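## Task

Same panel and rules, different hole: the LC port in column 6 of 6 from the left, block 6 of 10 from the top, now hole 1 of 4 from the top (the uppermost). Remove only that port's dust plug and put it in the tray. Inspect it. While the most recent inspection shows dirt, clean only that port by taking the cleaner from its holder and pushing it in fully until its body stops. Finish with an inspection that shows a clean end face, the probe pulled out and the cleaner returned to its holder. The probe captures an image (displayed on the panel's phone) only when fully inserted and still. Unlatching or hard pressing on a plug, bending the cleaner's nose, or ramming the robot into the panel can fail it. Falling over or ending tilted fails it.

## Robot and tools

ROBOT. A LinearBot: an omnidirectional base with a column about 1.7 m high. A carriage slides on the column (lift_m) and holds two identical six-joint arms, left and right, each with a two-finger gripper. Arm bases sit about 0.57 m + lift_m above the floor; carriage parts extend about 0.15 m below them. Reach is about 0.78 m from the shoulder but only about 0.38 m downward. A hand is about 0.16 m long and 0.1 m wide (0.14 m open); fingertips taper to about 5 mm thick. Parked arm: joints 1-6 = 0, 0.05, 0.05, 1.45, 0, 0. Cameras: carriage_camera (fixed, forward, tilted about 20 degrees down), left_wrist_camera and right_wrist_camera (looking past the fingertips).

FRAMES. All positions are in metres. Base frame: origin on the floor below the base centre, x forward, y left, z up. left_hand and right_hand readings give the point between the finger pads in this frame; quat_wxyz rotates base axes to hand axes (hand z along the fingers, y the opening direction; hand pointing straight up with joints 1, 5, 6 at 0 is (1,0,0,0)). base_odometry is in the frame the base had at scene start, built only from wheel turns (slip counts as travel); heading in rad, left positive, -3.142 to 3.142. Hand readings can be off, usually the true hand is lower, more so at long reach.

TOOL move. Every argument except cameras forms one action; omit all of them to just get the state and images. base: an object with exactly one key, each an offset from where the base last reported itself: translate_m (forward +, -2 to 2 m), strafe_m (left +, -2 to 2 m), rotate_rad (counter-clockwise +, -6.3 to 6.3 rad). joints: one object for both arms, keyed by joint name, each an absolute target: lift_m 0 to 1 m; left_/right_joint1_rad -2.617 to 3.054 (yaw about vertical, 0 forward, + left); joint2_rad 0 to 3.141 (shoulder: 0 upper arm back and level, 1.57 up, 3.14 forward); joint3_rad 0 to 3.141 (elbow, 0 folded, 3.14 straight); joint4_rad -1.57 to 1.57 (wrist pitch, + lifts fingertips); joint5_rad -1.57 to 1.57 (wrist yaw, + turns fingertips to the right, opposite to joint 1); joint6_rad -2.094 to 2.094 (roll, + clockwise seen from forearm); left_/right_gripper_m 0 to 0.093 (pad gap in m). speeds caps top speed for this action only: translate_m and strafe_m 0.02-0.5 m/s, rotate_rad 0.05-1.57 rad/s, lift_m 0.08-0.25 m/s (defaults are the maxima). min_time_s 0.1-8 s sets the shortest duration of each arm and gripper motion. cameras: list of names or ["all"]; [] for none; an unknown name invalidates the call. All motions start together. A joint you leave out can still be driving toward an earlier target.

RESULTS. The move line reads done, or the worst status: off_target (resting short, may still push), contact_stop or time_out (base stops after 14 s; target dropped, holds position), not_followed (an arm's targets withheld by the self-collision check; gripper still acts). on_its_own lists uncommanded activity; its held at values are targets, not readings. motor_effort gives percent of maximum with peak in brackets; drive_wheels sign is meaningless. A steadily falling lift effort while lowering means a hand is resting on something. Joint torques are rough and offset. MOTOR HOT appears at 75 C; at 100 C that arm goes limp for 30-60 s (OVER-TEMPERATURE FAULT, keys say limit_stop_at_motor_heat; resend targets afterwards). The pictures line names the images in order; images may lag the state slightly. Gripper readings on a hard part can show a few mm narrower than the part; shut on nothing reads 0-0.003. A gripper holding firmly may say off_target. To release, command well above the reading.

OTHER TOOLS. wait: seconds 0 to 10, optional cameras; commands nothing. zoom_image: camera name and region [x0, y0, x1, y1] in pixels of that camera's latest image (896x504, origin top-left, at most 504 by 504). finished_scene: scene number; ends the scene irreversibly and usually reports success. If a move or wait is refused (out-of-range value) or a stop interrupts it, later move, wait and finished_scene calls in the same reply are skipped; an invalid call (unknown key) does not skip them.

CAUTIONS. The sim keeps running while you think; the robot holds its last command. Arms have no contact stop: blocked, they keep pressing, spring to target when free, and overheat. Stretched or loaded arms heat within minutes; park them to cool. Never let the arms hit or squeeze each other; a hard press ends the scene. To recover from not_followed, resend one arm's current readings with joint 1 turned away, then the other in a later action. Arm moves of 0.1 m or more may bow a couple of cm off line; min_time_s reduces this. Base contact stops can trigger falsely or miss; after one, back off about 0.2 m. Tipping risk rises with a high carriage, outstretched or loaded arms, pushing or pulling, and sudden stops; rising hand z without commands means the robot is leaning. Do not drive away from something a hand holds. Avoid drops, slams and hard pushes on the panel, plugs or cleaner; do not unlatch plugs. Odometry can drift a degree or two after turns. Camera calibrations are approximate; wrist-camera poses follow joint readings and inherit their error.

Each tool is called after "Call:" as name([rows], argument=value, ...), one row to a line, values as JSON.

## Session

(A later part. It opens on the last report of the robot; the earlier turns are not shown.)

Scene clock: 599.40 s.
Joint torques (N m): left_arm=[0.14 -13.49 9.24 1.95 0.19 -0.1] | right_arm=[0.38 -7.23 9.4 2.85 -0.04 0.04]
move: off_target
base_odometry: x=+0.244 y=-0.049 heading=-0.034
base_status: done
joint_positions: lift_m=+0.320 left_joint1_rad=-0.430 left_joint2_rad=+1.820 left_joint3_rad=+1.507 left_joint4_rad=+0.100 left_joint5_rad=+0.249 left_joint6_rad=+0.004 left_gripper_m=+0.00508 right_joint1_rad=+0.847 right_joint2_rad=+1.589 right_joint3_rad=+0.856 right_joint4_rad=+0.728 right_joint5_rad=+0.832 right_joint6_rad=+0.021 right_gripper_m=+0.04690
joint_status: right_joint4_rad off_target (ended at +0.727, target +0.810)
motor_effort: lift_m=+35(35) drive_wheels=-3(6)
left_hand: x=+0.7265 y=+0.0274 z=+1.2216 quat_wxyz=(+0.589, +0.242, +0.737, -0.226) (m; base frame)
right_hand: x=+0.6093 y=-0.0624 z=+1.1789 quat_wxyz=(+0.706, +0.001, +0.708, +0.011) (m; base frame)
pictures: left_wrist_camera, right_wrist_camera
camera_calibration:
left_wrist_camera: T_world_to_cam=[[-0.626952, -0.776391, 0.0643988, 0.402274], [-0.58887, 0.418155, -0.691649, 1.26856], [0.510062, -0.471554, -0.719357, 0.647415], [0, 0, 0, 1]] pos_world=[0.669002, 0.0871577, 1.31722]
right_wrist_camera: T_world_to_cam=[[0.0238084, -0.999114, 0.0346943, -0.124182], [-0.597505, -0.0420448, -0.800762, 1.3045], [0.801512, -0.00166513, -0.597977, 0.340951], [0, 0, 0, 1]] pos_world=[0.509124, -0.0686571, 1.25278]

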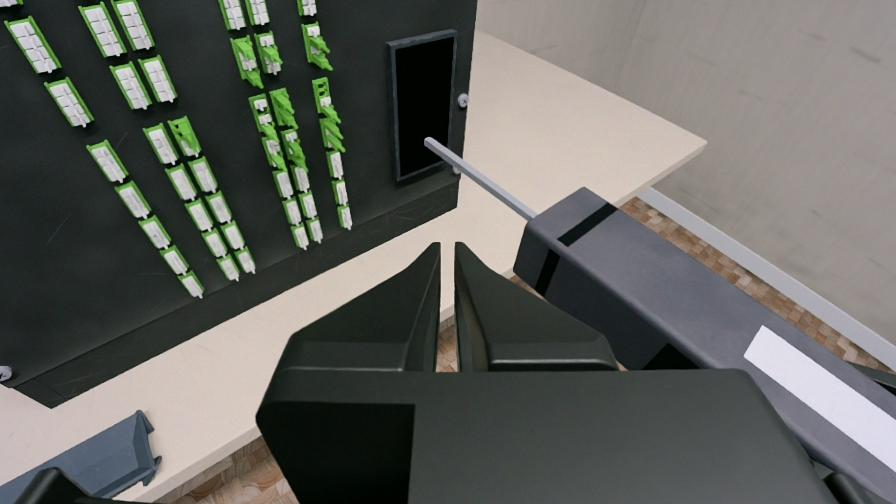

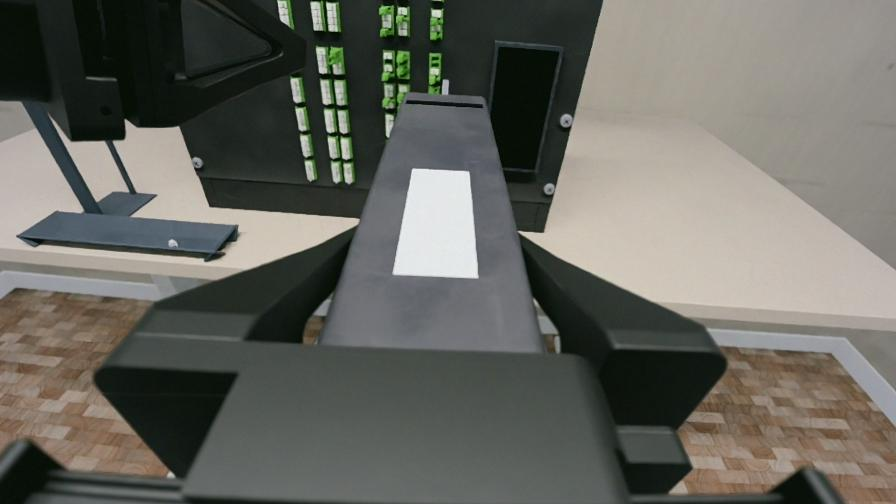

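Call:
move(base={"strafe_m":0.013}, joints={"lift_m":0.322}, speeds={"strafe_m":0.03,"lift_m":0.08}, cameras=[])

Call:
move(base={"translate_m":0.08}, speeds={"translate_m":0.06}, cameras=["right_wrist_camera","left_wrist_camera"])

Call:
zoom_image(camera="right_wrist_camera", region=[416, 40, 466, 100])

Call:
zoom_image(camera="left_wrist_camera", region=[350, 100, 450, 180])

Scene clock: 616.17 s.
Joint torques (N m): left_arm=[0.12 -13.19 8.92 1.95 0.16 -0.1] | right_arm=[0.23 -7.25 9.26 2.82 -0.03 0.04]
move: done
base_odometry: x=+0.245 y=-0.036 heading=-0.034
base_status: done
joint_positions: lift_m=+0.322 left_joint1_rad=-0.430 left_joint2_rad=+1.816 left_joint3_rad=+1.510 left_joint4_rad=+0.102 left_joint5_rad=+0.250 left_joint6_rad=+0.004 left_gripper_m=+0.00508 right_joint1_rad=+0.848 right_joint2_rad=+1.590 right_joint3_rad=+0.858 right_joint4_rad=+0.733 right_joint5_rad=+0.832 right_joint6_rad=+0.021 right_gripper_m=+0.04690
joint_status: all done
motor_effort: lift_m=+35(37) drive_wheels=+3(8)
left_hand: x=+0.7260 y=+0.0275 z=+1.2276 quat_wxyz=(+0.592, +0.243, +0.734, -0.227) (m; base frame)
right_hand: x=+0.6094 y=-0.0617 z=+1.1823 quat_wxyz=(+0.707, +0.002, +0.707, +0.013) (m; base frame)
pictures: none
No camera images: "cameras" was empty.

Scene clock: 618.03 s.
Joint torques (N m): left_arm=[0.16 -13.12 8.8 1.97 0.19 -0.08] | right_arm=[0.29 -7.31 9.26 2.8 -0.03 0.04]
move: done
base_odometry: x=+0.325 y=-0.039 heading=-0.035
base_status: done
joint_positions: lift_m=+0.322 left_joint1_rad=-0.431 left_joint2_rad=+1.816 left_joint3_rad=+1.510 left_joint4_rad=+0.104 left_joint5_rad=+0.251 left_joint6_rad=+0.004 left_gripper_m=+0.00508 right_joint1_rad=+0.848 right_joint2_rad=+1.590 right_joint3_rad=+0.858 right_joint4_rad=+0.734 right_joint5_rad=+0.832 right_joint6_rad=+0.021 right_gripper_m=+0.04690
joint_status: not commanded
motor_effort: lift_m=+35(35) drive_wheels=+5(8)
left_hand: x=+0.7256 y=+0.0266 z=+1.2280 quat_wxyz=(+0.592, +0.243, +0.734, -0.228) (m; base frame)
right_hand: x=+0.6094 y=-0.0617 z=+1.1825 quat_wxyz=(+0.707, +0.002, +0.707, +0.013) (m; base frame)
pictures: left_wrist_camera, right_wrist_camera
camera_calibration:
left_wrist_camera: T_world_to_cam=[[-0.630188, -0.773946, 0.0622148, 0.405514], [-0.581063, 0.416947, -0.698943, 1.27617], [0.515004, -0.476616, -0.712466, 0.640142], [0, 0, 0, 1]] pos_world=[0.667411, 0.086851, 1.32282]
right_wrist_camera: T_world_to_cam=[[0.0248022, -0.999262, 0.0293373, -0.117957], [-0.59355, -0.0383334, -0.803884, 1.30896], [0.804415, 0.00252498, -0.594062, 0.336913], [0, 0, 0, 1]] pos_world=[0.508841, -0.0685437, 1.25586]

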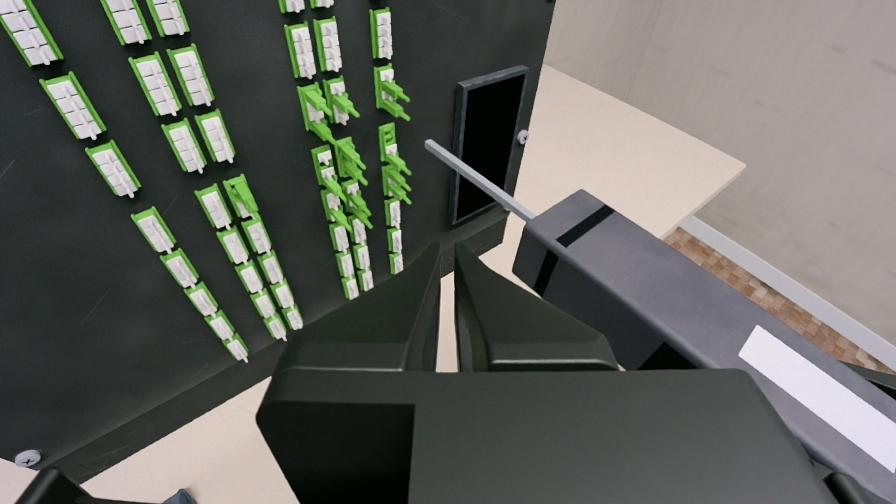

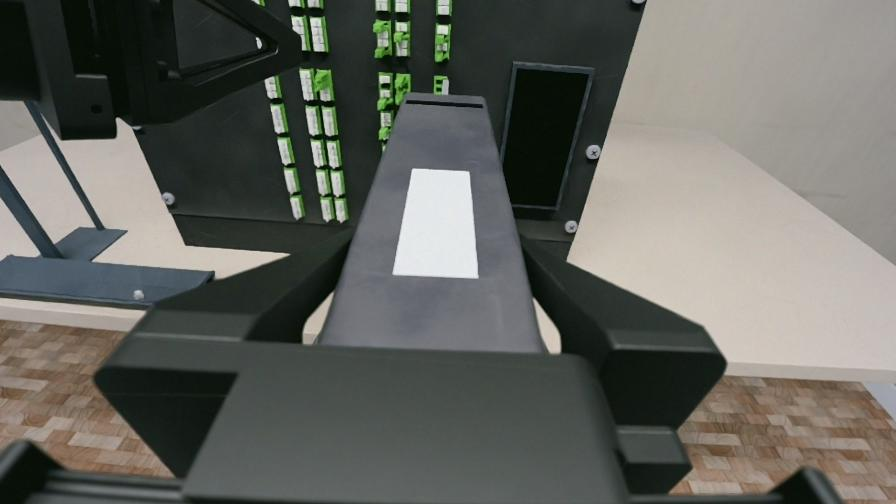

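Scaled by 8.400 from the camera's 896x504 image, which has a finer 1280x720 frame.

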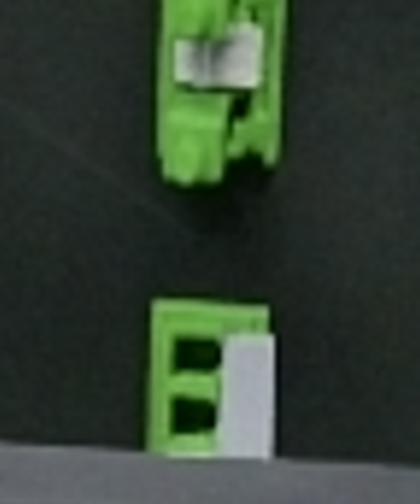

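Scaled by 5.040 from the camera's 896x504 image, which has a finer 1280x720 frame.

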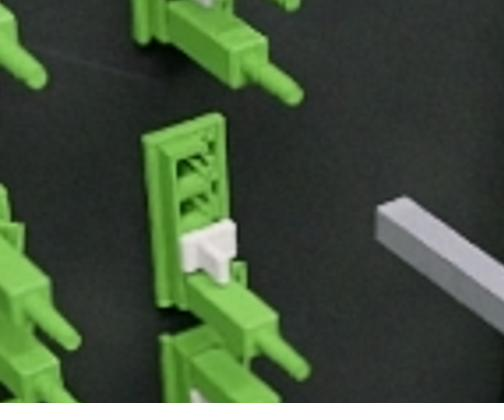

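Call:
move(base={"strafe_m":0.005}, speeds={"strafe_m":0.03}, cameras=[])

Call:
move(base={"translate_m":0.015}, speeds={"translate_m":0.04}, cameras=["right_wrist_camera","left_wrist_camera"])

Call:
zoom_image(camera="right_wrist_camera", region=[426, 56, 466, 106])

Call:
zoom_image(camera="left_wrist_camera", region=[370, 100, 450, 180])

Scene clock: 625.90 s.
Joint torques (N m): left_arm=[0.21 -13.15 8.83 1.91 0.14 -0.06] | right_arm=[0.13 -7.31 9.25 2.8 -0.02 0.04]
move: done
base_odometry: x=+0.325 y=-0.034 heading=-0.036
base_status: done
joint_positions: lift_m=+0.322 left_joint1_rad=-0.429 left_joint2_rad=+1.816 left_joint3_rad=+1.510 left_joint4_rad=+0.104 left_joint5_rad=+0.251 left_joint6_rad=+0.004 left_gripper_m=+0.00508 right_joint1_rad=+0.850 right_joint2_rad=+1.590 right_joint3_rad=+0.858 right_joint4_rad=+0.734 right_joint5_rad=+0.830 right_joint6_rad=+0.021 right_gripper_m=+0.04690
joint_status: not commanded
motor_effort: lift_m=+35(35) drive_wheels=-2(5)
left_hand: x=+0.7261 y=+0.0276 z=+1.2281 quat_wxyz=(+0.593, +0.243, +0.734, -0.227) (m; base frame)
right_hand: x=+0.6089 y=-0.0607 z=+1.1825 quat_wxyz=(+0.707, +0.001, +0.707, +0.015) (m; base frame)
pictures: none
No camera images: "cameras" was empty.

Scene clock: 626.80 s.
Joint torques (N m): left_arm=[-0.03 -13.3 9.07 1.93 0.11 -0.08] | right_arm=[0.18 -7.3 9.31 2.8 -0.01 0.04]
move: done
base_odometry: x=+0.340 y=-0.035 heading=-0.036
base_status: done
joint_positions: lift_m=+0.322 left_joint1_rad=-0.430 left_joint2_rad=+1.816 left_joint3_rad=+1.510 left_joint4_rad=+0.104 left_joint5_rad=+0.251 left_joint6_rad=+0.004 left_gripper_m=+0.00508 right_joint1_rad=+0.849 right_joint2_rad=+1.590 right_joint3_rad=+0.858 right_joint4_rad=+0.735 right_joint5_rad=+0.830 right_joint6_rad=+0.021 right_gripper_m=+0.04690
joint_status: not commanded
motor_effort: lift_m=+35(35) drive_wheels=+5(12)
left_hand: x=+0.7261 y=+0.0274 z=+1.2282 quat_wxyz=(+0.593, +0.243, +0.734, -0.227) (m; base frame)
right_hand: x=+0.6090 y=-0.0608 z=+1.1825 quat_wxyz=(+0.708, +0.001, +0.707, +0.015) (m; base frame)
pictures: left_wrist_camera, right_wrist_camera
camera_calibration:
left_wrist_camera: T_world_to_cam=[[-0.629335, -0.774646, 0.0621407, 0.405904], [-0.58107, 0.415955, -0.699528, 1.27694], [0.516039, -0.476345, -0.711899, 0.638979], [0, 0, 0, 1]] pos_world=[0.667705, 0.0876551, 1.32292]
right_wrist_camera: T_world_to_cam=[[0.0285555, -0.99917, 0.0290471, -0.118888], [-0.593176, -0.0403276, -0.804062, 1.30865], [0.804566, 0.00573031, -0.593835, 0.337078], [0, 0, 0, 1]] pos_world=[0.508454, -0.0679461, 1.25586]

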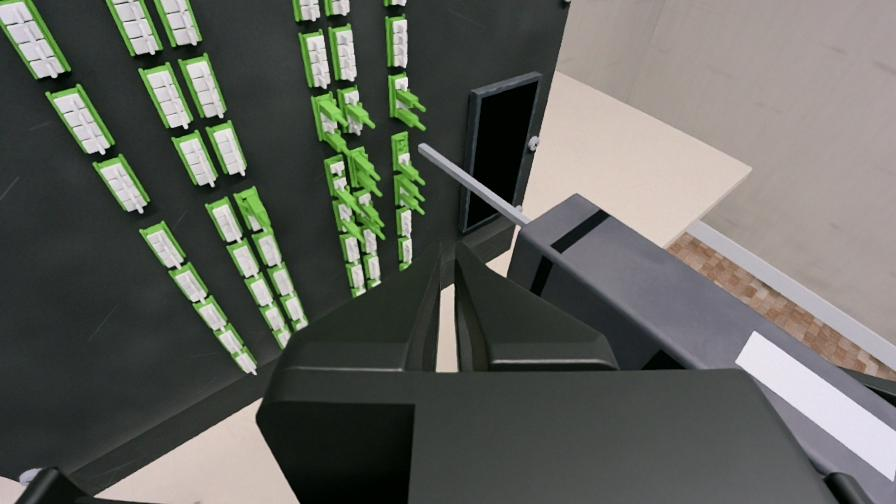

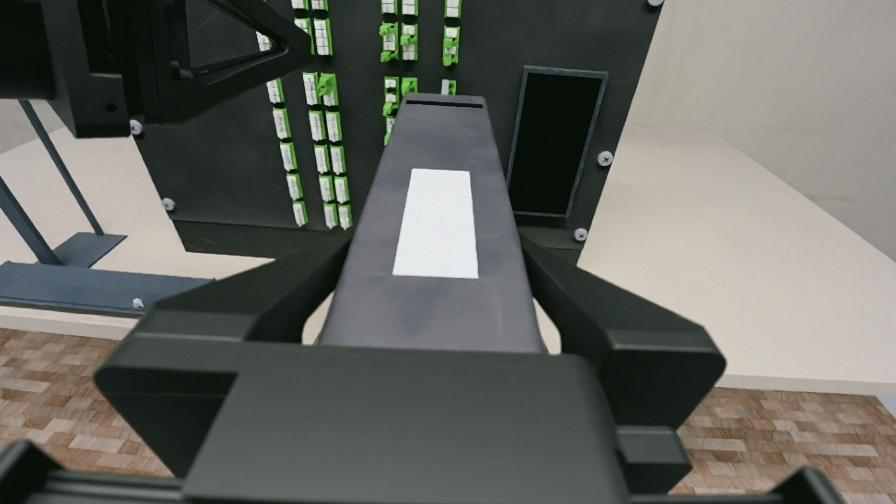

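Scaled by 10.080 from the camera's 896x504 image, which has a finer 1280x720 frame.

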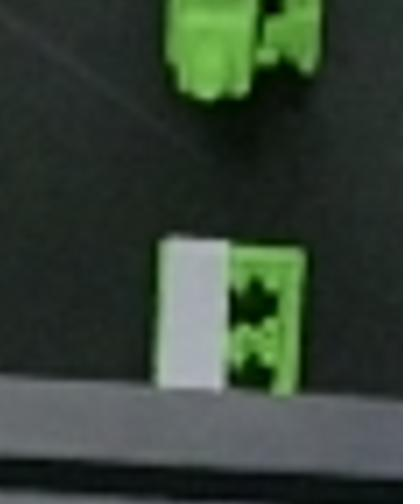

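Scaled by 6.300 from the camera's 896x504 image, which has a finer 1280x720 frame.

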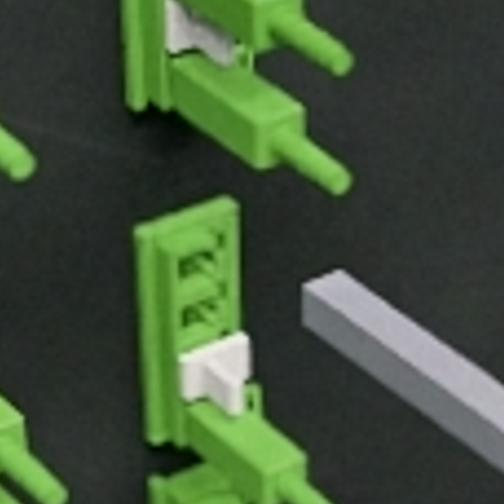

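Call:
zoom_image(camera="left_wrist_camera", region=[410, 130, 560, 250])

Call:
zoom_image(camera="left_wrist_camera", region=[500, 180, 560, 240])

Call:
zoom_image(camera="left_wrist_camera", region=[405, 130, 455, 180])

Scaled by 3.360 from the camera's 896x504 image, which has a finer 1280x720 frame.

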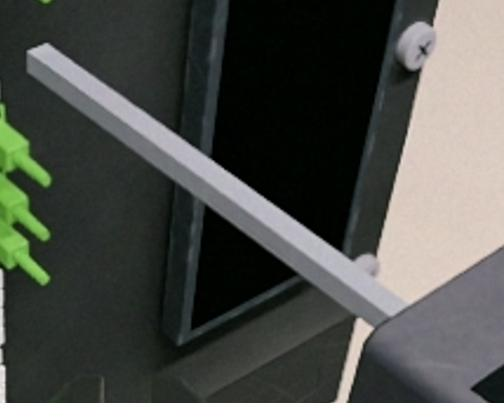

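Scaled by 8.400 from the camera's 896x504 image, which has a finer 1280x720 frame.

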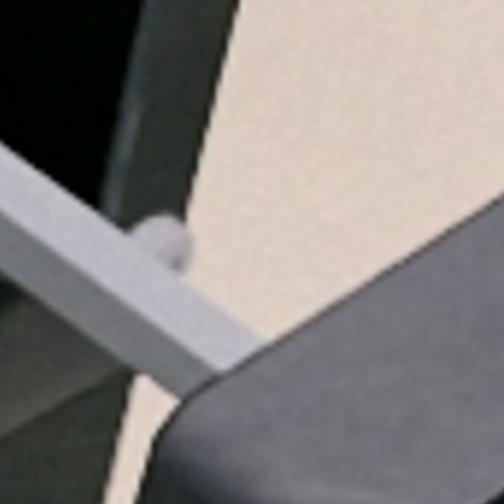

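Scaled by 10.080 from the camera's 896x504 image, which has a finer 1280x720 frame.

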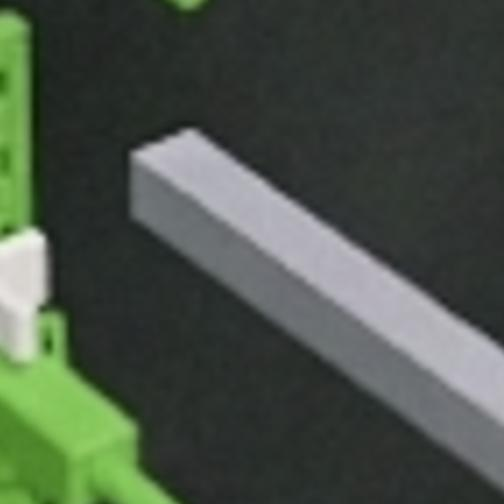

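Call:
move(base={"strafe_m":-0.001}, joints={"lift_m":0.3145}, speeds={"strafe_m":0.02,"lift_m":0.08}, cameras=[])

Call:
move(base={"translate_m":0.01}, speeds={"translate_m":0.03}, cameras=["right_wrist_camera","left_wrist_camera"])

Call:
zoom_image(camera="right_wrist_camera", region=[426, 56, 466, 106])

Call:
zoom_image(camera="left_wrist_camera", region=[390, 120, 440, 170])

Scene clock: 653.43 s.
Joint torques (N m): left_arm=[0.03 -12.66 8.73 1.91 0.13 -0.07] | right_arm=[0.25 -7.68 8.94 2.78 -0.02 0.04]
move: done
base_odometry: x=+0.340 y=-0.036 heading=-0.036
base_status: done
joint_positions: lift_m=+0.314 left_joint1_rad=-0.431 left_joint2_rad=+1.812 left_joint3_rad=+1.513 left_joint4_rad=+0.105 left_joint5_rad=+0.252 left_joint6_rad=+0.004 left_gripper_m=+0.00508 right_joint1_rad=+0.849 right_joint2_rad=+1.592 right_joint3_rad=+0.863 right_joint4_rad=+0.736 right_joint5_rad=+0.829 right_joint6_rad=+0.021 right_gripper_m=+0.04690
joint_status: all done
motor_effort: lift_m=+35(35) drive_wheels=+1(8)
left_hand: x=+0.7251 y=+0.0270 z=+1.2243 quat_wxyz=(+0.595, +0.243, +0.731, -0.228) (m; base frame)
right_hand: x=+0.6097 y=-0.0603 z=+1.1763 quat_wxyz=(+0.709, +0.002, +0.706, +0.016) (m; base frame)
pictures: none
No camera images: "cameras" was empty.

Scene clock: 654.30 s.
Joint torques (N m): left_arm=[0.28 -12.52 8.73 1.94 0.15 -0.08] | right_arm=[0.2 -7.53 8.9 2.77 0.01 0.04]
move: done
base_odometry: x=+0.350 y=-0.036 heading=-0.037
base_status: done
joint_positions: lift_m=+0.314 left_joint1_rad=-0.430 left_joint2_rad=+1.811 left_joint3_rad=+1.513 left_joint4_rad=+0.107 left_joint5_rad=+0.252 left_joint6_rad=+0.004 left_gripper_m=+0.00508 right_joint1_rad=+0.849 right_joint2_rad=+1.592 right_joint3_rad=+0.863 right_joint4_rad=+0.737 right_joint5_rad=+0.828 right_joint6_rad=+0.021 right_gripper_m=+0.04690
joint_status: not commanded
motor_effort: lift_m=+35(35) drive_wheels=+4(10)
left_hand: x=+0.7253 y=+0.0274 z=+1.2253 quat_wxyz=(+0.597, +0.243, +0.730, -0.228) (m; base frame)
right_hand: x=+0.6095 y=-0.0599 z=+1.1765 quat_wxyz=(+0.709, +0.002, +0.705, +0.017) (m; base frame)
pictures: left_wrist_camera, right_wrist_camera
camera_calibration:
left_wrist_camera: T_world_to_cam=[[-0.630503, -0.773895, 0.0596006, 0.409633], [-0.57418, 0.413366, -0.706715, 1.27847], [0.522286, -0.479808, -0.704983, 0.624457], [0, 0, 0, 1]] pos_world=[0.6662, 0.0881566, 1.31933]
right_wrist_camera: T_world_to_cam=[[0.0296698, -0.999237, 0.0253887, -0.114205], [-0.590543, -0.0380164, -0.80611, 1.30513], [0.806461, 0.00892406, -0.591221, 0.328918], [0, 0, 0, 1]] pos_world=[0.508866, -0.0674372, 1.24944]

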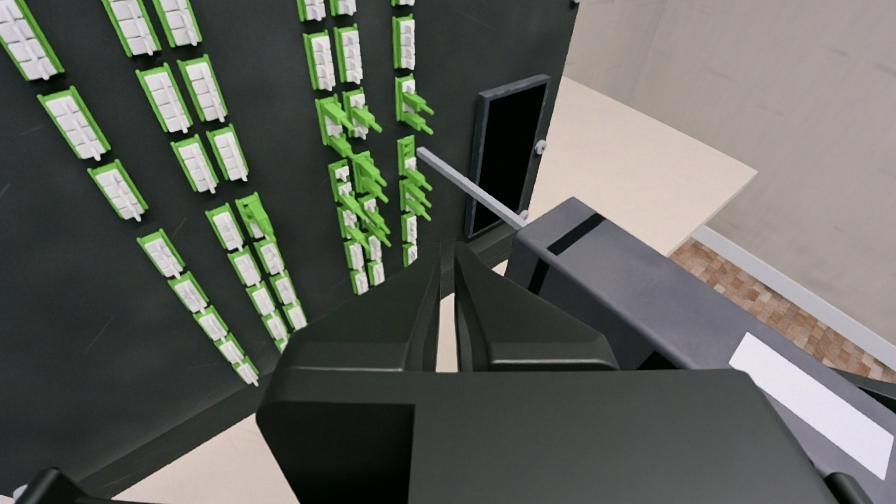

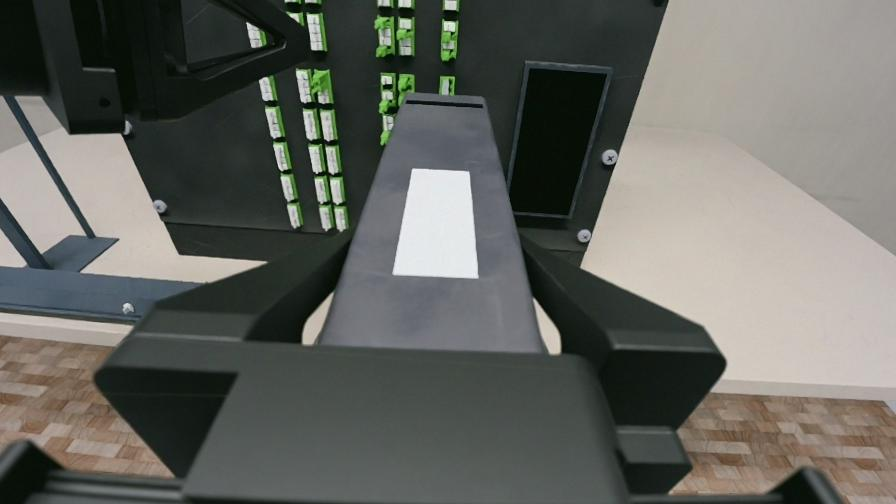

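Scaled by 10.080 from the camera's 896x504 image, which has a finer 1280x720 frame.

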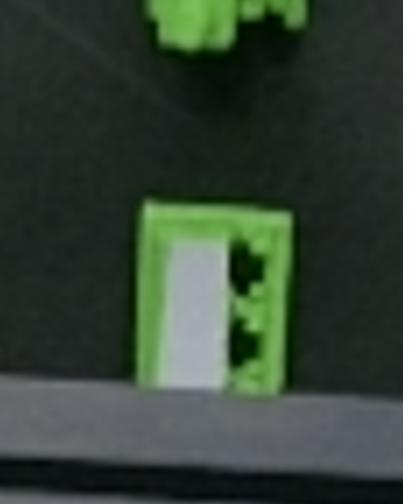

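Scaled by 10.080 from the camera's 896x504 image, which has a finer 1280x720 frame.

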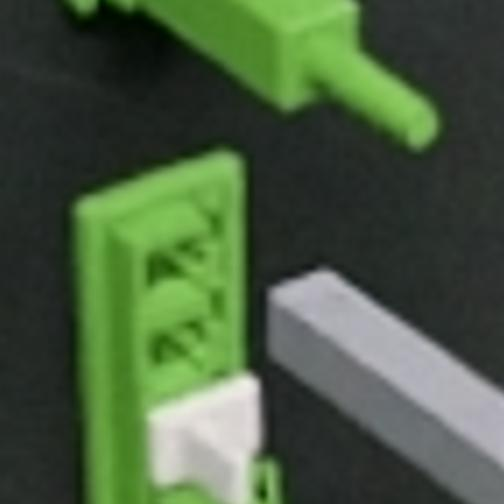

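Call:
move(joints={"right_joint4_rad":0.777,"lift_m":0.3135}, min_time_s=1, speeds={"lift_m":0.08}, cameras=[])

Call:
move(base={"translate_m":0.006}, speeds={"translate_m":0.02}, cameras=["right_wrist_camera","left_wrist_camera"])

Call:
zoom_image(camera="right_wrist_camera", region=[426, 56, 466, 106])

Call:
zoom_image(camera="left_wrist_camera", region=[390, 120, 440, 170])

Scene clock: 662.97 s.
Joint torques (N m): left_arm=[0.08 -12.52 8.64 1.89 0.14 -0.09] | right_arm=[0.17 -7.53 8.92 2.53 0.01 0.04]
move: off_target
base_odometry: x=+0.350 y=-0.036 heading=-0.037
base_status: not commanded
joint_positions: lift_m=+0.313 left_joint1_rad=-0.430 left_joint2_rad=+1.811 left_joint3_rad=+1.513 left_joint4_rad=+0.108 left_joint5_rad=+0.252 left_joint6_rad=+0.004 left_gripper_m=+0.00508 right_joint1_rad=+0.849 right_joint2_rad=+1.592 right_joint3_rad=+0.863 right_joint4_rad=+0.724 right_joint5_rad=+0.828 right_joint6_rad=+0.021 right_gripper_m=+0.04690
joint_status: right_joint4_rad off_target (ended at +0.724, target +0.777); the others done
motor_effort: lift_m=+34(35) drive_wheels=+4(4)
left_hand: x=+0.7253 y=+0.0274 z=+1.2248 quat_wxyz=(+0.597, +0.243, +0.730, -0.228) (m; base frame)
right_hand: x=+0.6095 y=-0.0599 z=+1.1731 quat_wxyz=(+0.706, -0.002, +0.708, +0.013) (m; base frame)
pictures: none
No camera images: "cameras" was empty.

Scene clock: 663.77 s.
Joint torques (N m): left_arm=[0.16 -12.57 8.57 1.87 0.11 -0.06] | right_arm=[0.13 -7.54 8.96 2.62 0.01 0.04]
move: done
base_odometry: x=+0.356 y=-0.037 heading=-0.038
base_status: done
joint_positions: lift_m=+0.313 left_joint1_rad=-0.431 left_joint2_rad=+1.810 left_joint3_rad=+1.513 left_joint4_rad=+0.109 left_joint5_rad=+0.252 left_joint6_rad=+0.004 left_gripper_m=+0.00508 right_joint1_rad=+0.849 right_joint2_rad=+1.592 right_joint3_rad=+0.863 right_joint4_rad=+0.719 right_joint5_rad=+0.828 right_joint6_rad=+0.021 right_gripper_m=+0.04690
joint_status: not commanded
motor_effort: lift_m=+34(34) drive_wheels=+4(8)
left_hand: x=+0.7250 y=+0.0271 z=+1.2254 quat_wxyz=(+0.598, +0.243, +0.729, -0.228) (m; base frame)
right_hand: x=+0.6096 y=-0.0601 z=+1.1720 quat_wxyz=(+0.704, -0.003, +0.710, +0.012) (m; base frame)
pictures: left_wrist_camera, right_wrist_camera
camera_calibration:
left_wrist_camera: T_world_to_cam=[[-0.631223, -0.773353, 0.0590038, 0.410401], [-0.572204, 0.412983, -0.708539, 1.27922], [0.523584, -0.481009, -0.7032, 0.621542], [0, 0, 0, 1]] pos_world=[0.665602, 0.0880553, 1.31923]
right_wrist_camera: T_world_to_cam=[[0.0296858, -0.998797, 0.0390364, -0.130279], [-0.600467, -0.0490411, -0.798144, 1.2976], [0.799098, 0.000253479, -0.6012, 0.341886], [0, 0, 0, 1]] pos_world=[0.509832, -0.0665737, 1.2463]

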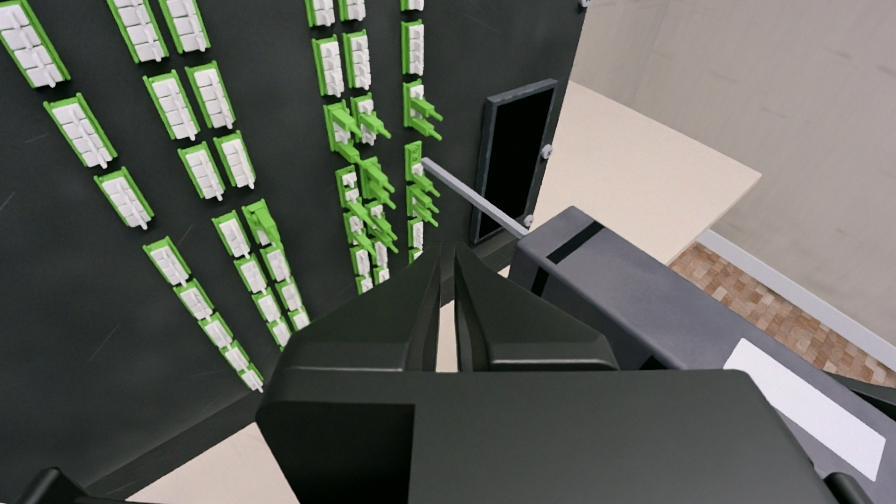

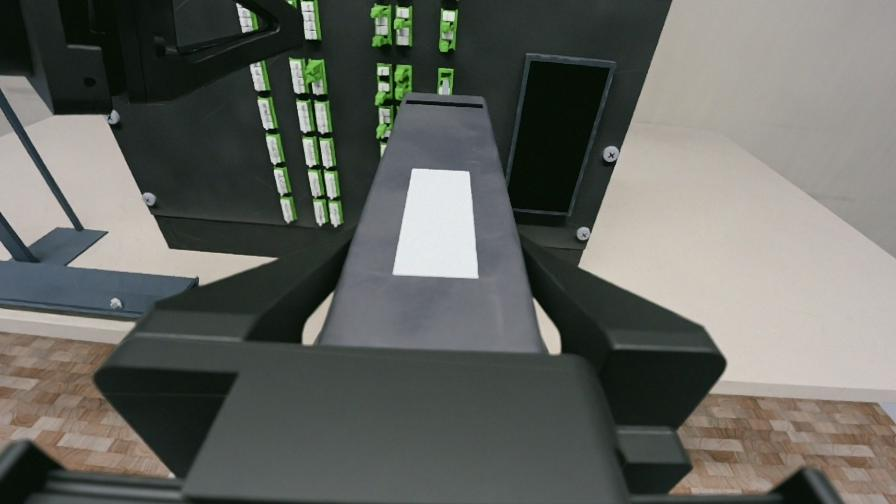

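Scaled by 10.080 from the camera's 896x504 image, which has a finer 1280x720 frame.

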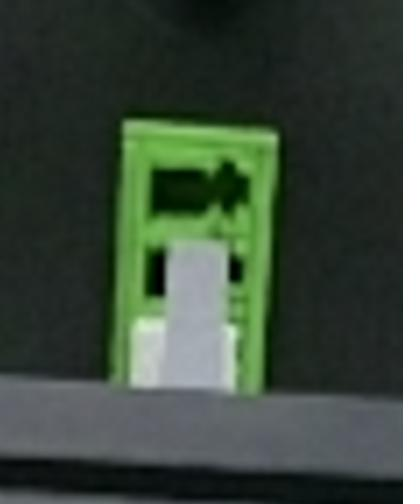

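Scaled by 10.080 from the camera's 896x504 image, which has a finer 1280x720 frame.

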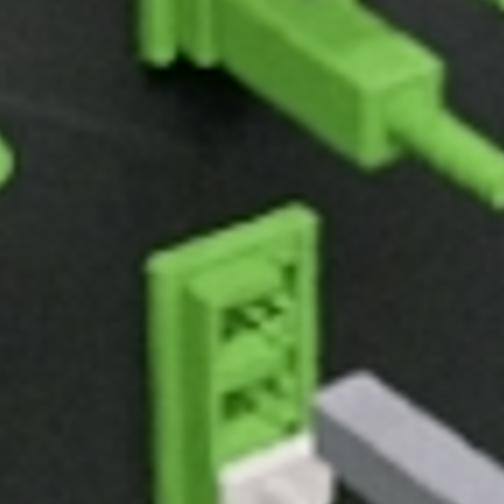

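Call:
move(base={"strafe_m":0.0015}, joints={"lift_m":0.3168}, speeds={"lift_m":0.08,"strafe_m":0.02}, cameras=["right_wrist_camera","left_wrist_camera"])

Call:
zoom_image(camera="right_wrist_camera", region=[426, 56, 466, 106])

Call:
zoom_image(camera="left_wrist_camera", region=[390, 120, 440, 170])

Scene clock: 668.97 s.
Joint torques (N m): left_arm=[-0.02 -12.31 8.66 1.89 0.11 -0.08] | right_arm=[0.12 -7.6 8.84 2.67 0.01 0.04]
move: done
base_odometry: x=+0.356 y=-0.035 heading=-0.038
base_status: done
joint_positions: lift_m=+0.317 left_joint1_rad=-0.430 left_joint2_rad=+1.809 left_joint3_rad=+1.515 left_joint4_rad=+0.109 left_joint5_rad=+0.252 left_joint6_rad=+0.004 left_gripper_m=+0.00508 right_joint1_rad=+0.851 right_joint2_rad=+1.593 right_joint3_rad=+0.864 right_joint4_rad=+0.716 right_joint5_rad=+0.828 right_joint6_rad=+0.021 right_gripper_m=+0.04690
joint_status: all done
motor_effort: lift_m=+34(37) drive_wheels=-1(10)
left_hand: x=+0.7251 y=+0.0277 z=+1.2306 quat_wxyz=(+0.599, +0.243, +0.728, -0.228) (m; base frame)
right_hand: x=+0.6094 y=-0.0592 z=+1.1750 quat_wxyz=(+0.704, -0.004, +0.710, +0.012) (m; base frame)
pictures: left_wrist_camera, right_wrist_camera
camera_calibration:
left_wrist_camera: T_world_to_cam=[[-0.630515, -0.774013, 0.0579231, 0.411549], [-0.569946, 0.411037, -0.711485, 1.28478], [0.52689, -0.481615, -0.70031, 0.619396], [0, 0, 0, 1]] pos_world=[0.665392, 0.0887608, 1.32404]
right_wrist_camera: T_world_to_cam=[[0.0320216, -0.998665, 0.040529, -0.132656], [-0.601331, -0.0516395, -0.79733, 1.29939], [0.798358, 0.00116046, -0.602182, 0.345553], [0, 0, 0, 1]] pos_world=[0.509737, -0.0657797, 1.24951]

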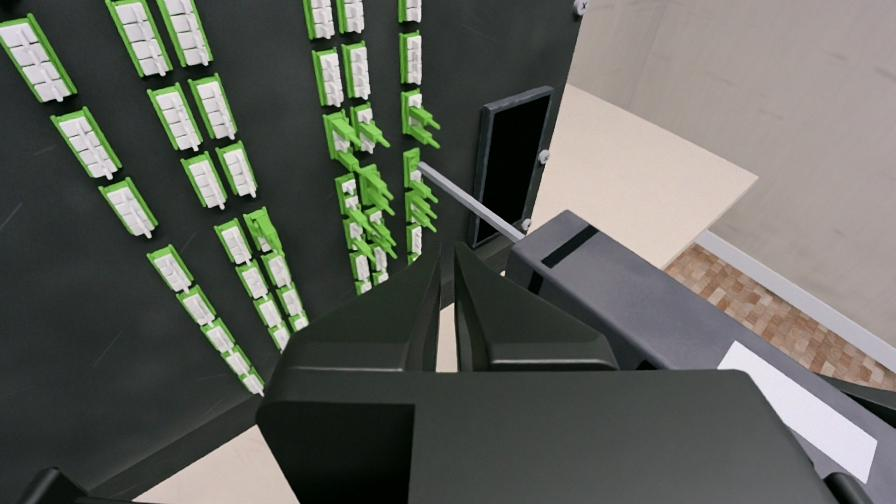

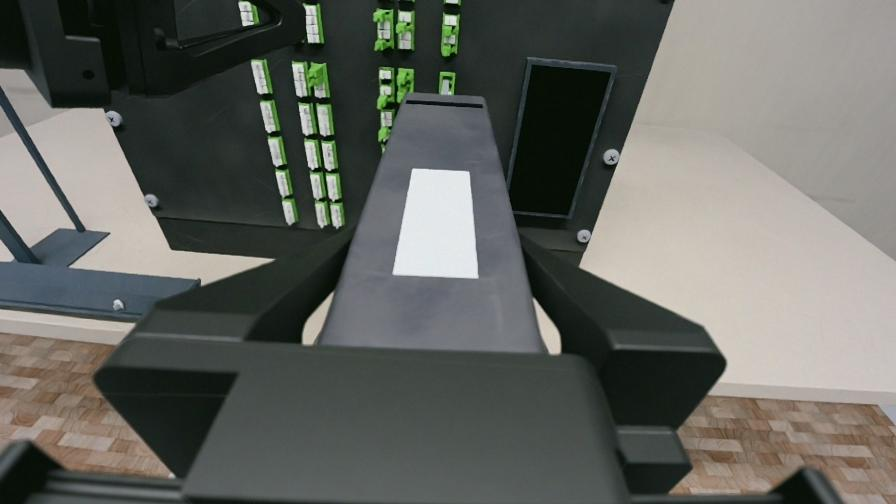

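Scaled by 10.080 from the camera's 896x504 image, which has a finer 1280x720 frame.

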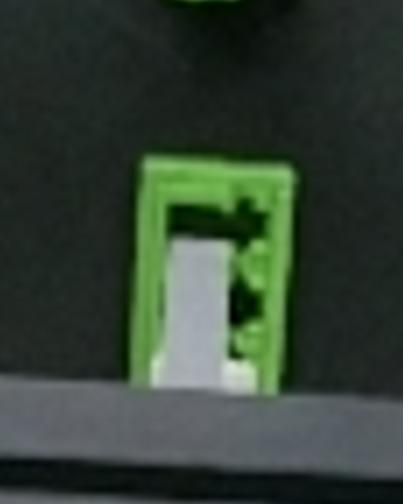

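Scaled by 10.080 from the camera's 896x504 image, which has a finer 1280x720 frame.

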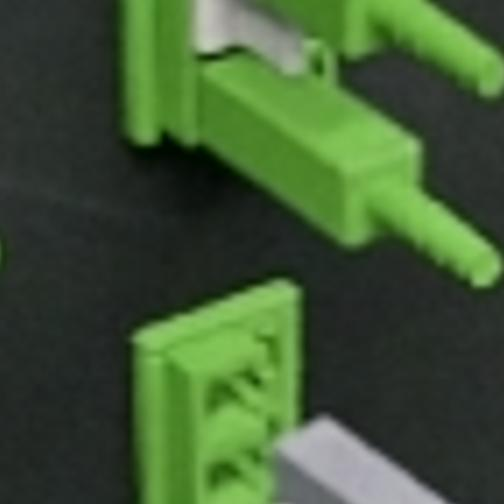

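Call:
move(joints={"lift_m":0.3182,"right_joint5_rad":0.84})

Call:
zoom_image(camera="right_wrist_camera", region=[426, 56, 466, 106])

Call:
zoom_image(camera="left_wrist_camera", region=[390, 120, 440, 170])

Scene clock: 684.73 s.
Joint torques (N m): left_arm=[0.17 -12.49 8.51 1.86 0.11 -0.1] | right_arm=[0.12 -7.66 8.88 2.68 0.11 0.04]
move: done
base_odometry: x=+0.356 y=-0.035 heading=-0.038
base_status: not commanded
joint_positions: lift_m=+0.318 left_joint1_rad=-0.430 left_joint2_rad=+1.809 left_joint3_rad=+1.515 left_joint4_rad=+0.110 left_joint5_rad=+0.252 left_joint6_rad=+0.004 left_gripper_m=+0.00508 right_joint1_rad=+0.851 right_joint2_rad=+1.593 right_joint3_rad=+0.864 right_joint4_rad=+0.714 right_joint5_rad=+0.830 right_joint6_rad=+0.021 right_gripper_m=+0.04690
joint_status: all done
motor_effort: lift_m=+35(40) drive_wheels=+3(3)
left_hand: x=+0.7251 y=+0.0277 z=+1.2321 quat_wxyz=(+0.599, +0.243, +0.728, -0.228) (m; base frame)
right_hand: x=+0.6094 y=-0.0596 z=+1.1758 quat_wxyz=(+0.703, -0.004, +0.711, +0.010) (m; base frame)
pictures: carriage_camera, left_wrist_camera, right_wrist_camera
camera_calibration:
carriage_camera: T_world_to_cam=[[0.0471794, -0.998877, 0.00432653, -0.014657], [-0.351189, -0.020642, -0.936077, 1.30184], [0.935115, 0.0426441, -0.351769, 0.332258], [0, 0, 0, 1]] pos_world=[0.147185, -0.00193668, 1.33557]
left_wrist_camera: T_world_to_cam=[[-0.630609, -0.77394, 0.0578608, 0.411607], [-0.569687, 0.410973, -0.711728, 1.28594], [0.527056, -0.481785, -0.700068, 0.61996], [0, 0, 0, 1]] pos_world=[0.665392, 0.0887607, 1.32544]
right_wrist_camera: T_world_to_cam=[[0.0294716, -0.998663, 0.0424682, -0.133823], [-0.602885, -0.0516483, -0.796155, 1.29949], [0.797284, -0.00213952, -0.603601, 0.348137], [0, 0, 0, 1]] pos_world=[0.509824, -0.0657826, 1.25041]

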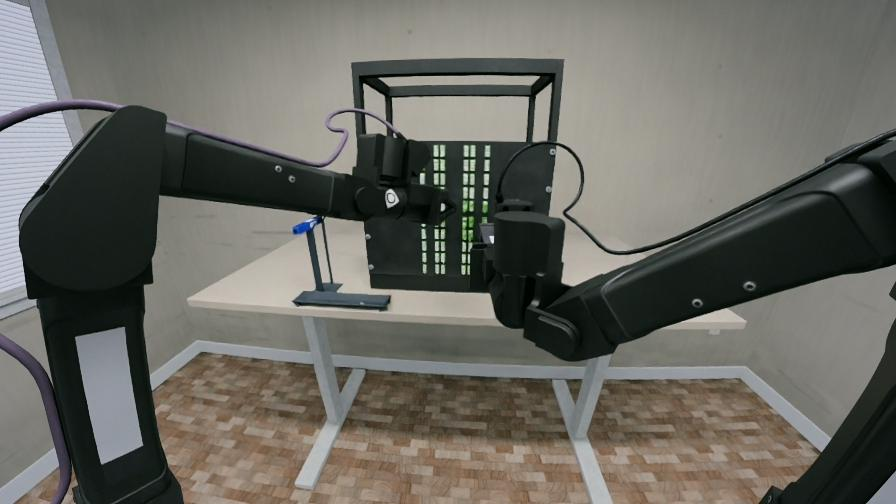

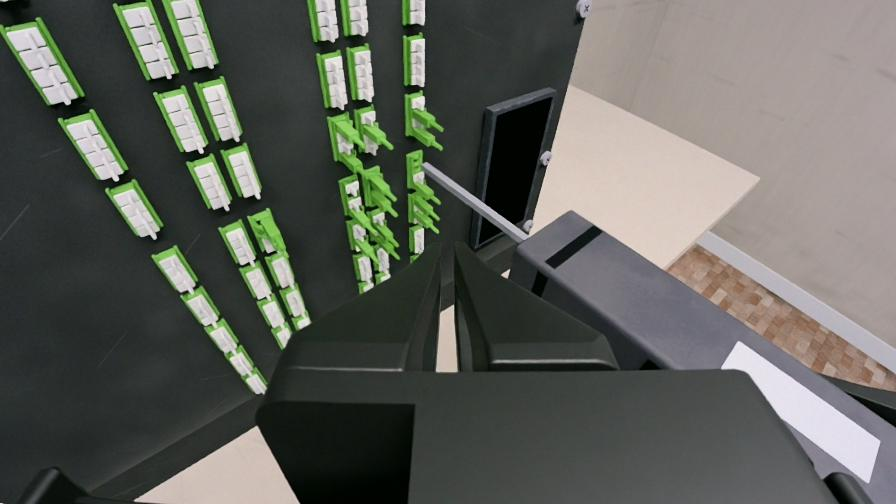

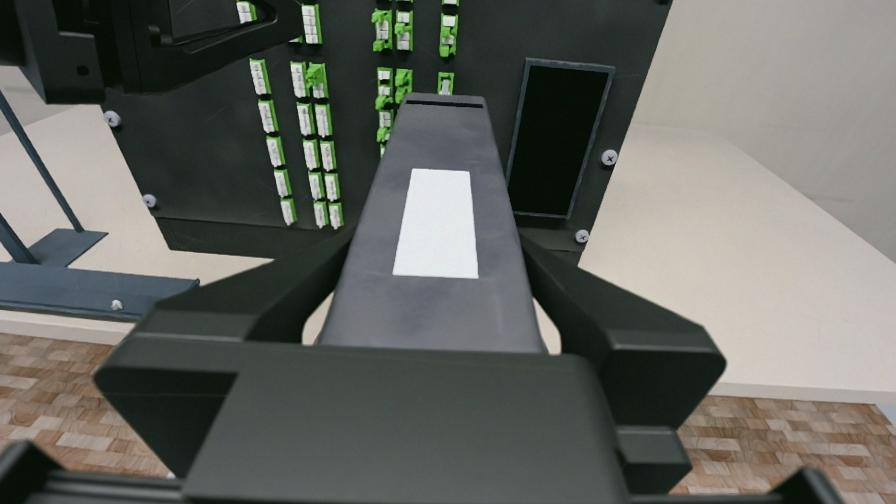

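Scaled by 10.080 from the camera's 896x504 image, which has a finer 1280x720 frame.

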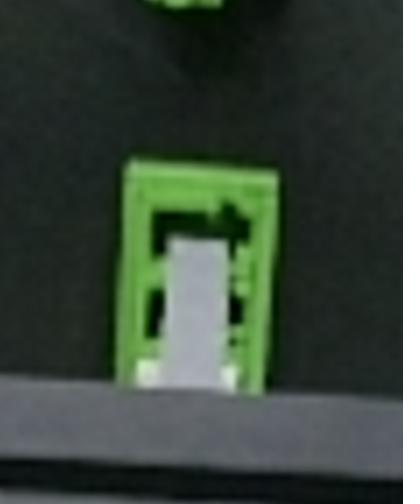

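Scaled by 10.080 from the camera's 896x504 image, which has a finer 1280x720 frame.

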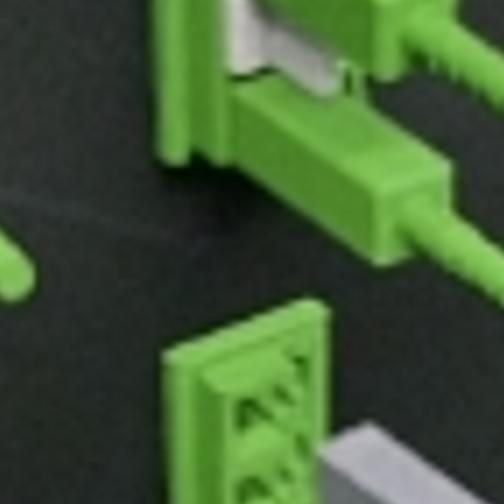

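Call:
move(base={"strafe_m":0.0015}, cameras=["left_wrist_camera","right_wrist_camera"])

Call:
zoom_image(camera="right_wrist_camera", region=[426, 56, 466, 106])

Call:
zoom_image(camera="left_wrist_camera", region=[390, 120, 440, 170])

Scene clock: 692.43 s.
Joint torques (N m): left_arm=[-0.06 -12.08 8.68 1.9 0.11 -0.09] | right_arm=[-0.03 -7.71 8.87 2.67 0.1 0.04]
move: done
base_odometry: x=+0.356 y=-0.034 heading=-0.039
base_status: done
joint_positions: lift_m=+0.318 left_joint1_rad=-0.429 left_joint2_rad=+1.809 left_joint3_rad=+1.515 left_joint4_rad=+0.110 left_joint5_rad=+0.253 left_joint6_rad=+0.004 left_gripper_m=+0.00508 right_joint1_rad=+0.851 right_joint2_rad=+1.593 right_joint3_rad=+0.864 right_joint4_rad=+0.714 right_joint5_rad=+0.834 right_joint6_rad=+0.021 right_gripper_m=+0.04690
joint_status: not commanded
motor_effort: lift_m=+35(35) drive_wheels=+3(7)
left_hand: x=+0.7252 y=+0.0278 z=+1.2321 quat_wxyz=(+0.599, +0.243, +0.728, -0.228) (m; base frame)
right_hand: x=+0.6092 y=-0.0599 z=+1.1758 quat_wxyz=(+0.703, -0.003, +0.711, +0.009) (m; base frame)
pictures: left_wrist_camera, right_wrist_camera
camera_calibration:
left_wrist_camera: T_world_to_cam=[[-0.63084, -0.773745, 0.057961, 0.411688], [-0.569579, 0.411064, -0.711763, 1.28586], [0.526897, -0.482022, -0.700025, 0.620076], [0, 0, 0, 1]] pos_world=[0.665394, 0.0888598, 1.32544]
right_wrist_camera: T_world_to_cam=[[0.0267515, -0.998737, 0.0425304, -0.132611], [-0.602951, -0.050056, -0.796206, 1.29956], [0.79733, -0.00434409, -0.603529, 0.348043], [0, 0, 0, 1]] pos_world=[0.509615, -0.0658803, 1.25041]

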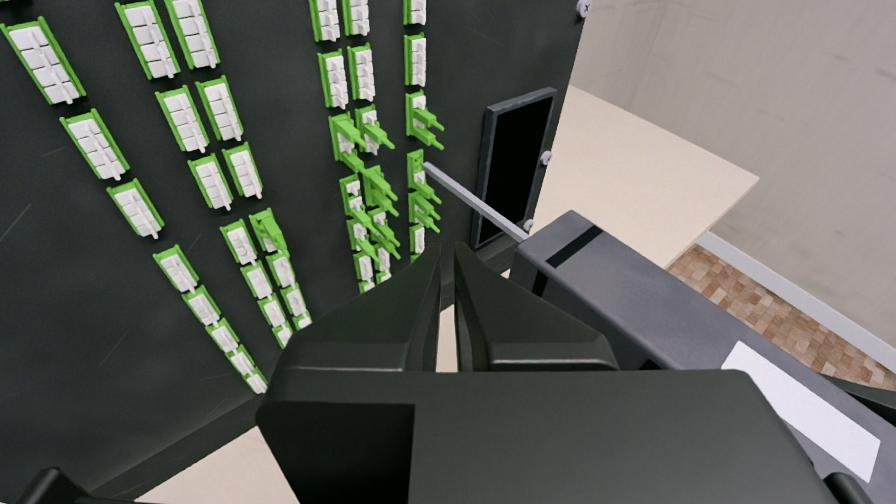

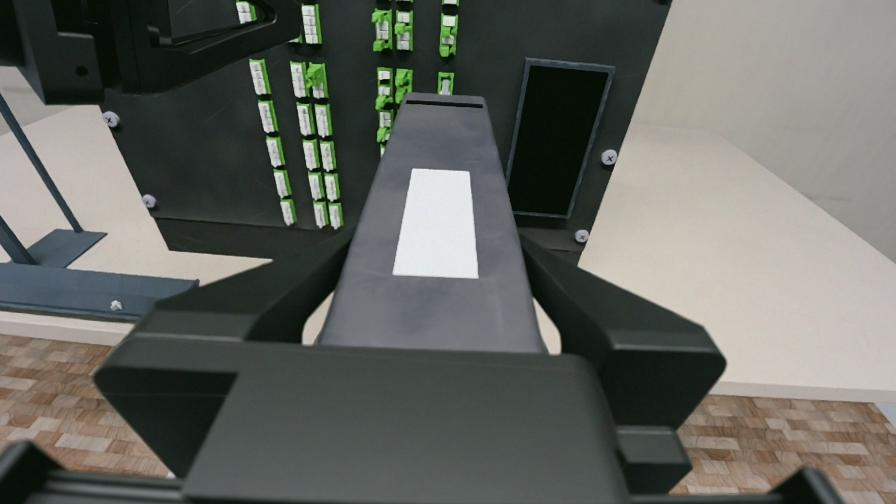

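Scaled by 10.080 from the camera's 896x504 image, which has a finer 1280x720 frame.

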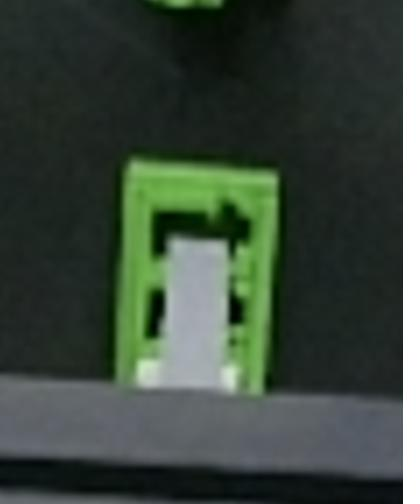

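Scaled by 10.080 from the camera's 896x504 image, which has a finer 1280x720 frame.

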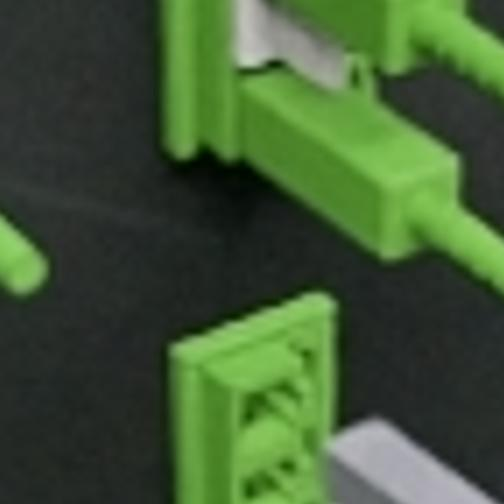

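Call:
zoom_image(camera="left_wrist_camera", region=[395, 140, 445, 190])

Call:
zoom_image(camera="right_wrist_camera", region=[430, 66, 460, 96])

Scaled by 10.080 from the camera's 896x504 image, which has a finer 1280x720 frame.

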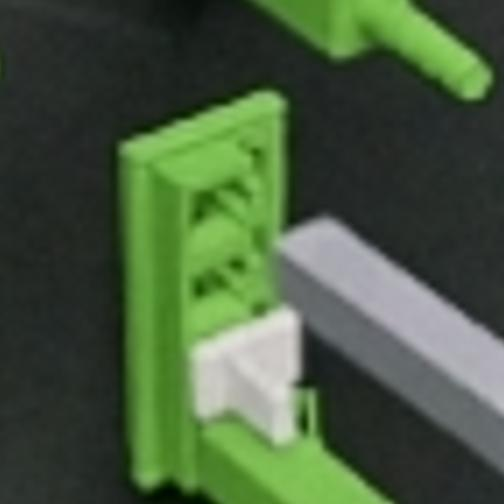

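Scaled by 16.800 from the camera's 896x504 image, which has a finer 1280x720 frame.

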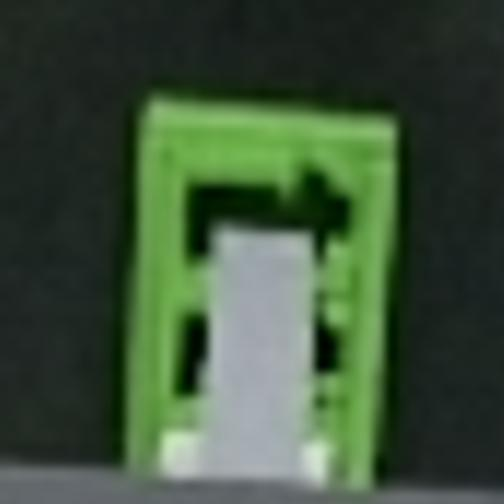

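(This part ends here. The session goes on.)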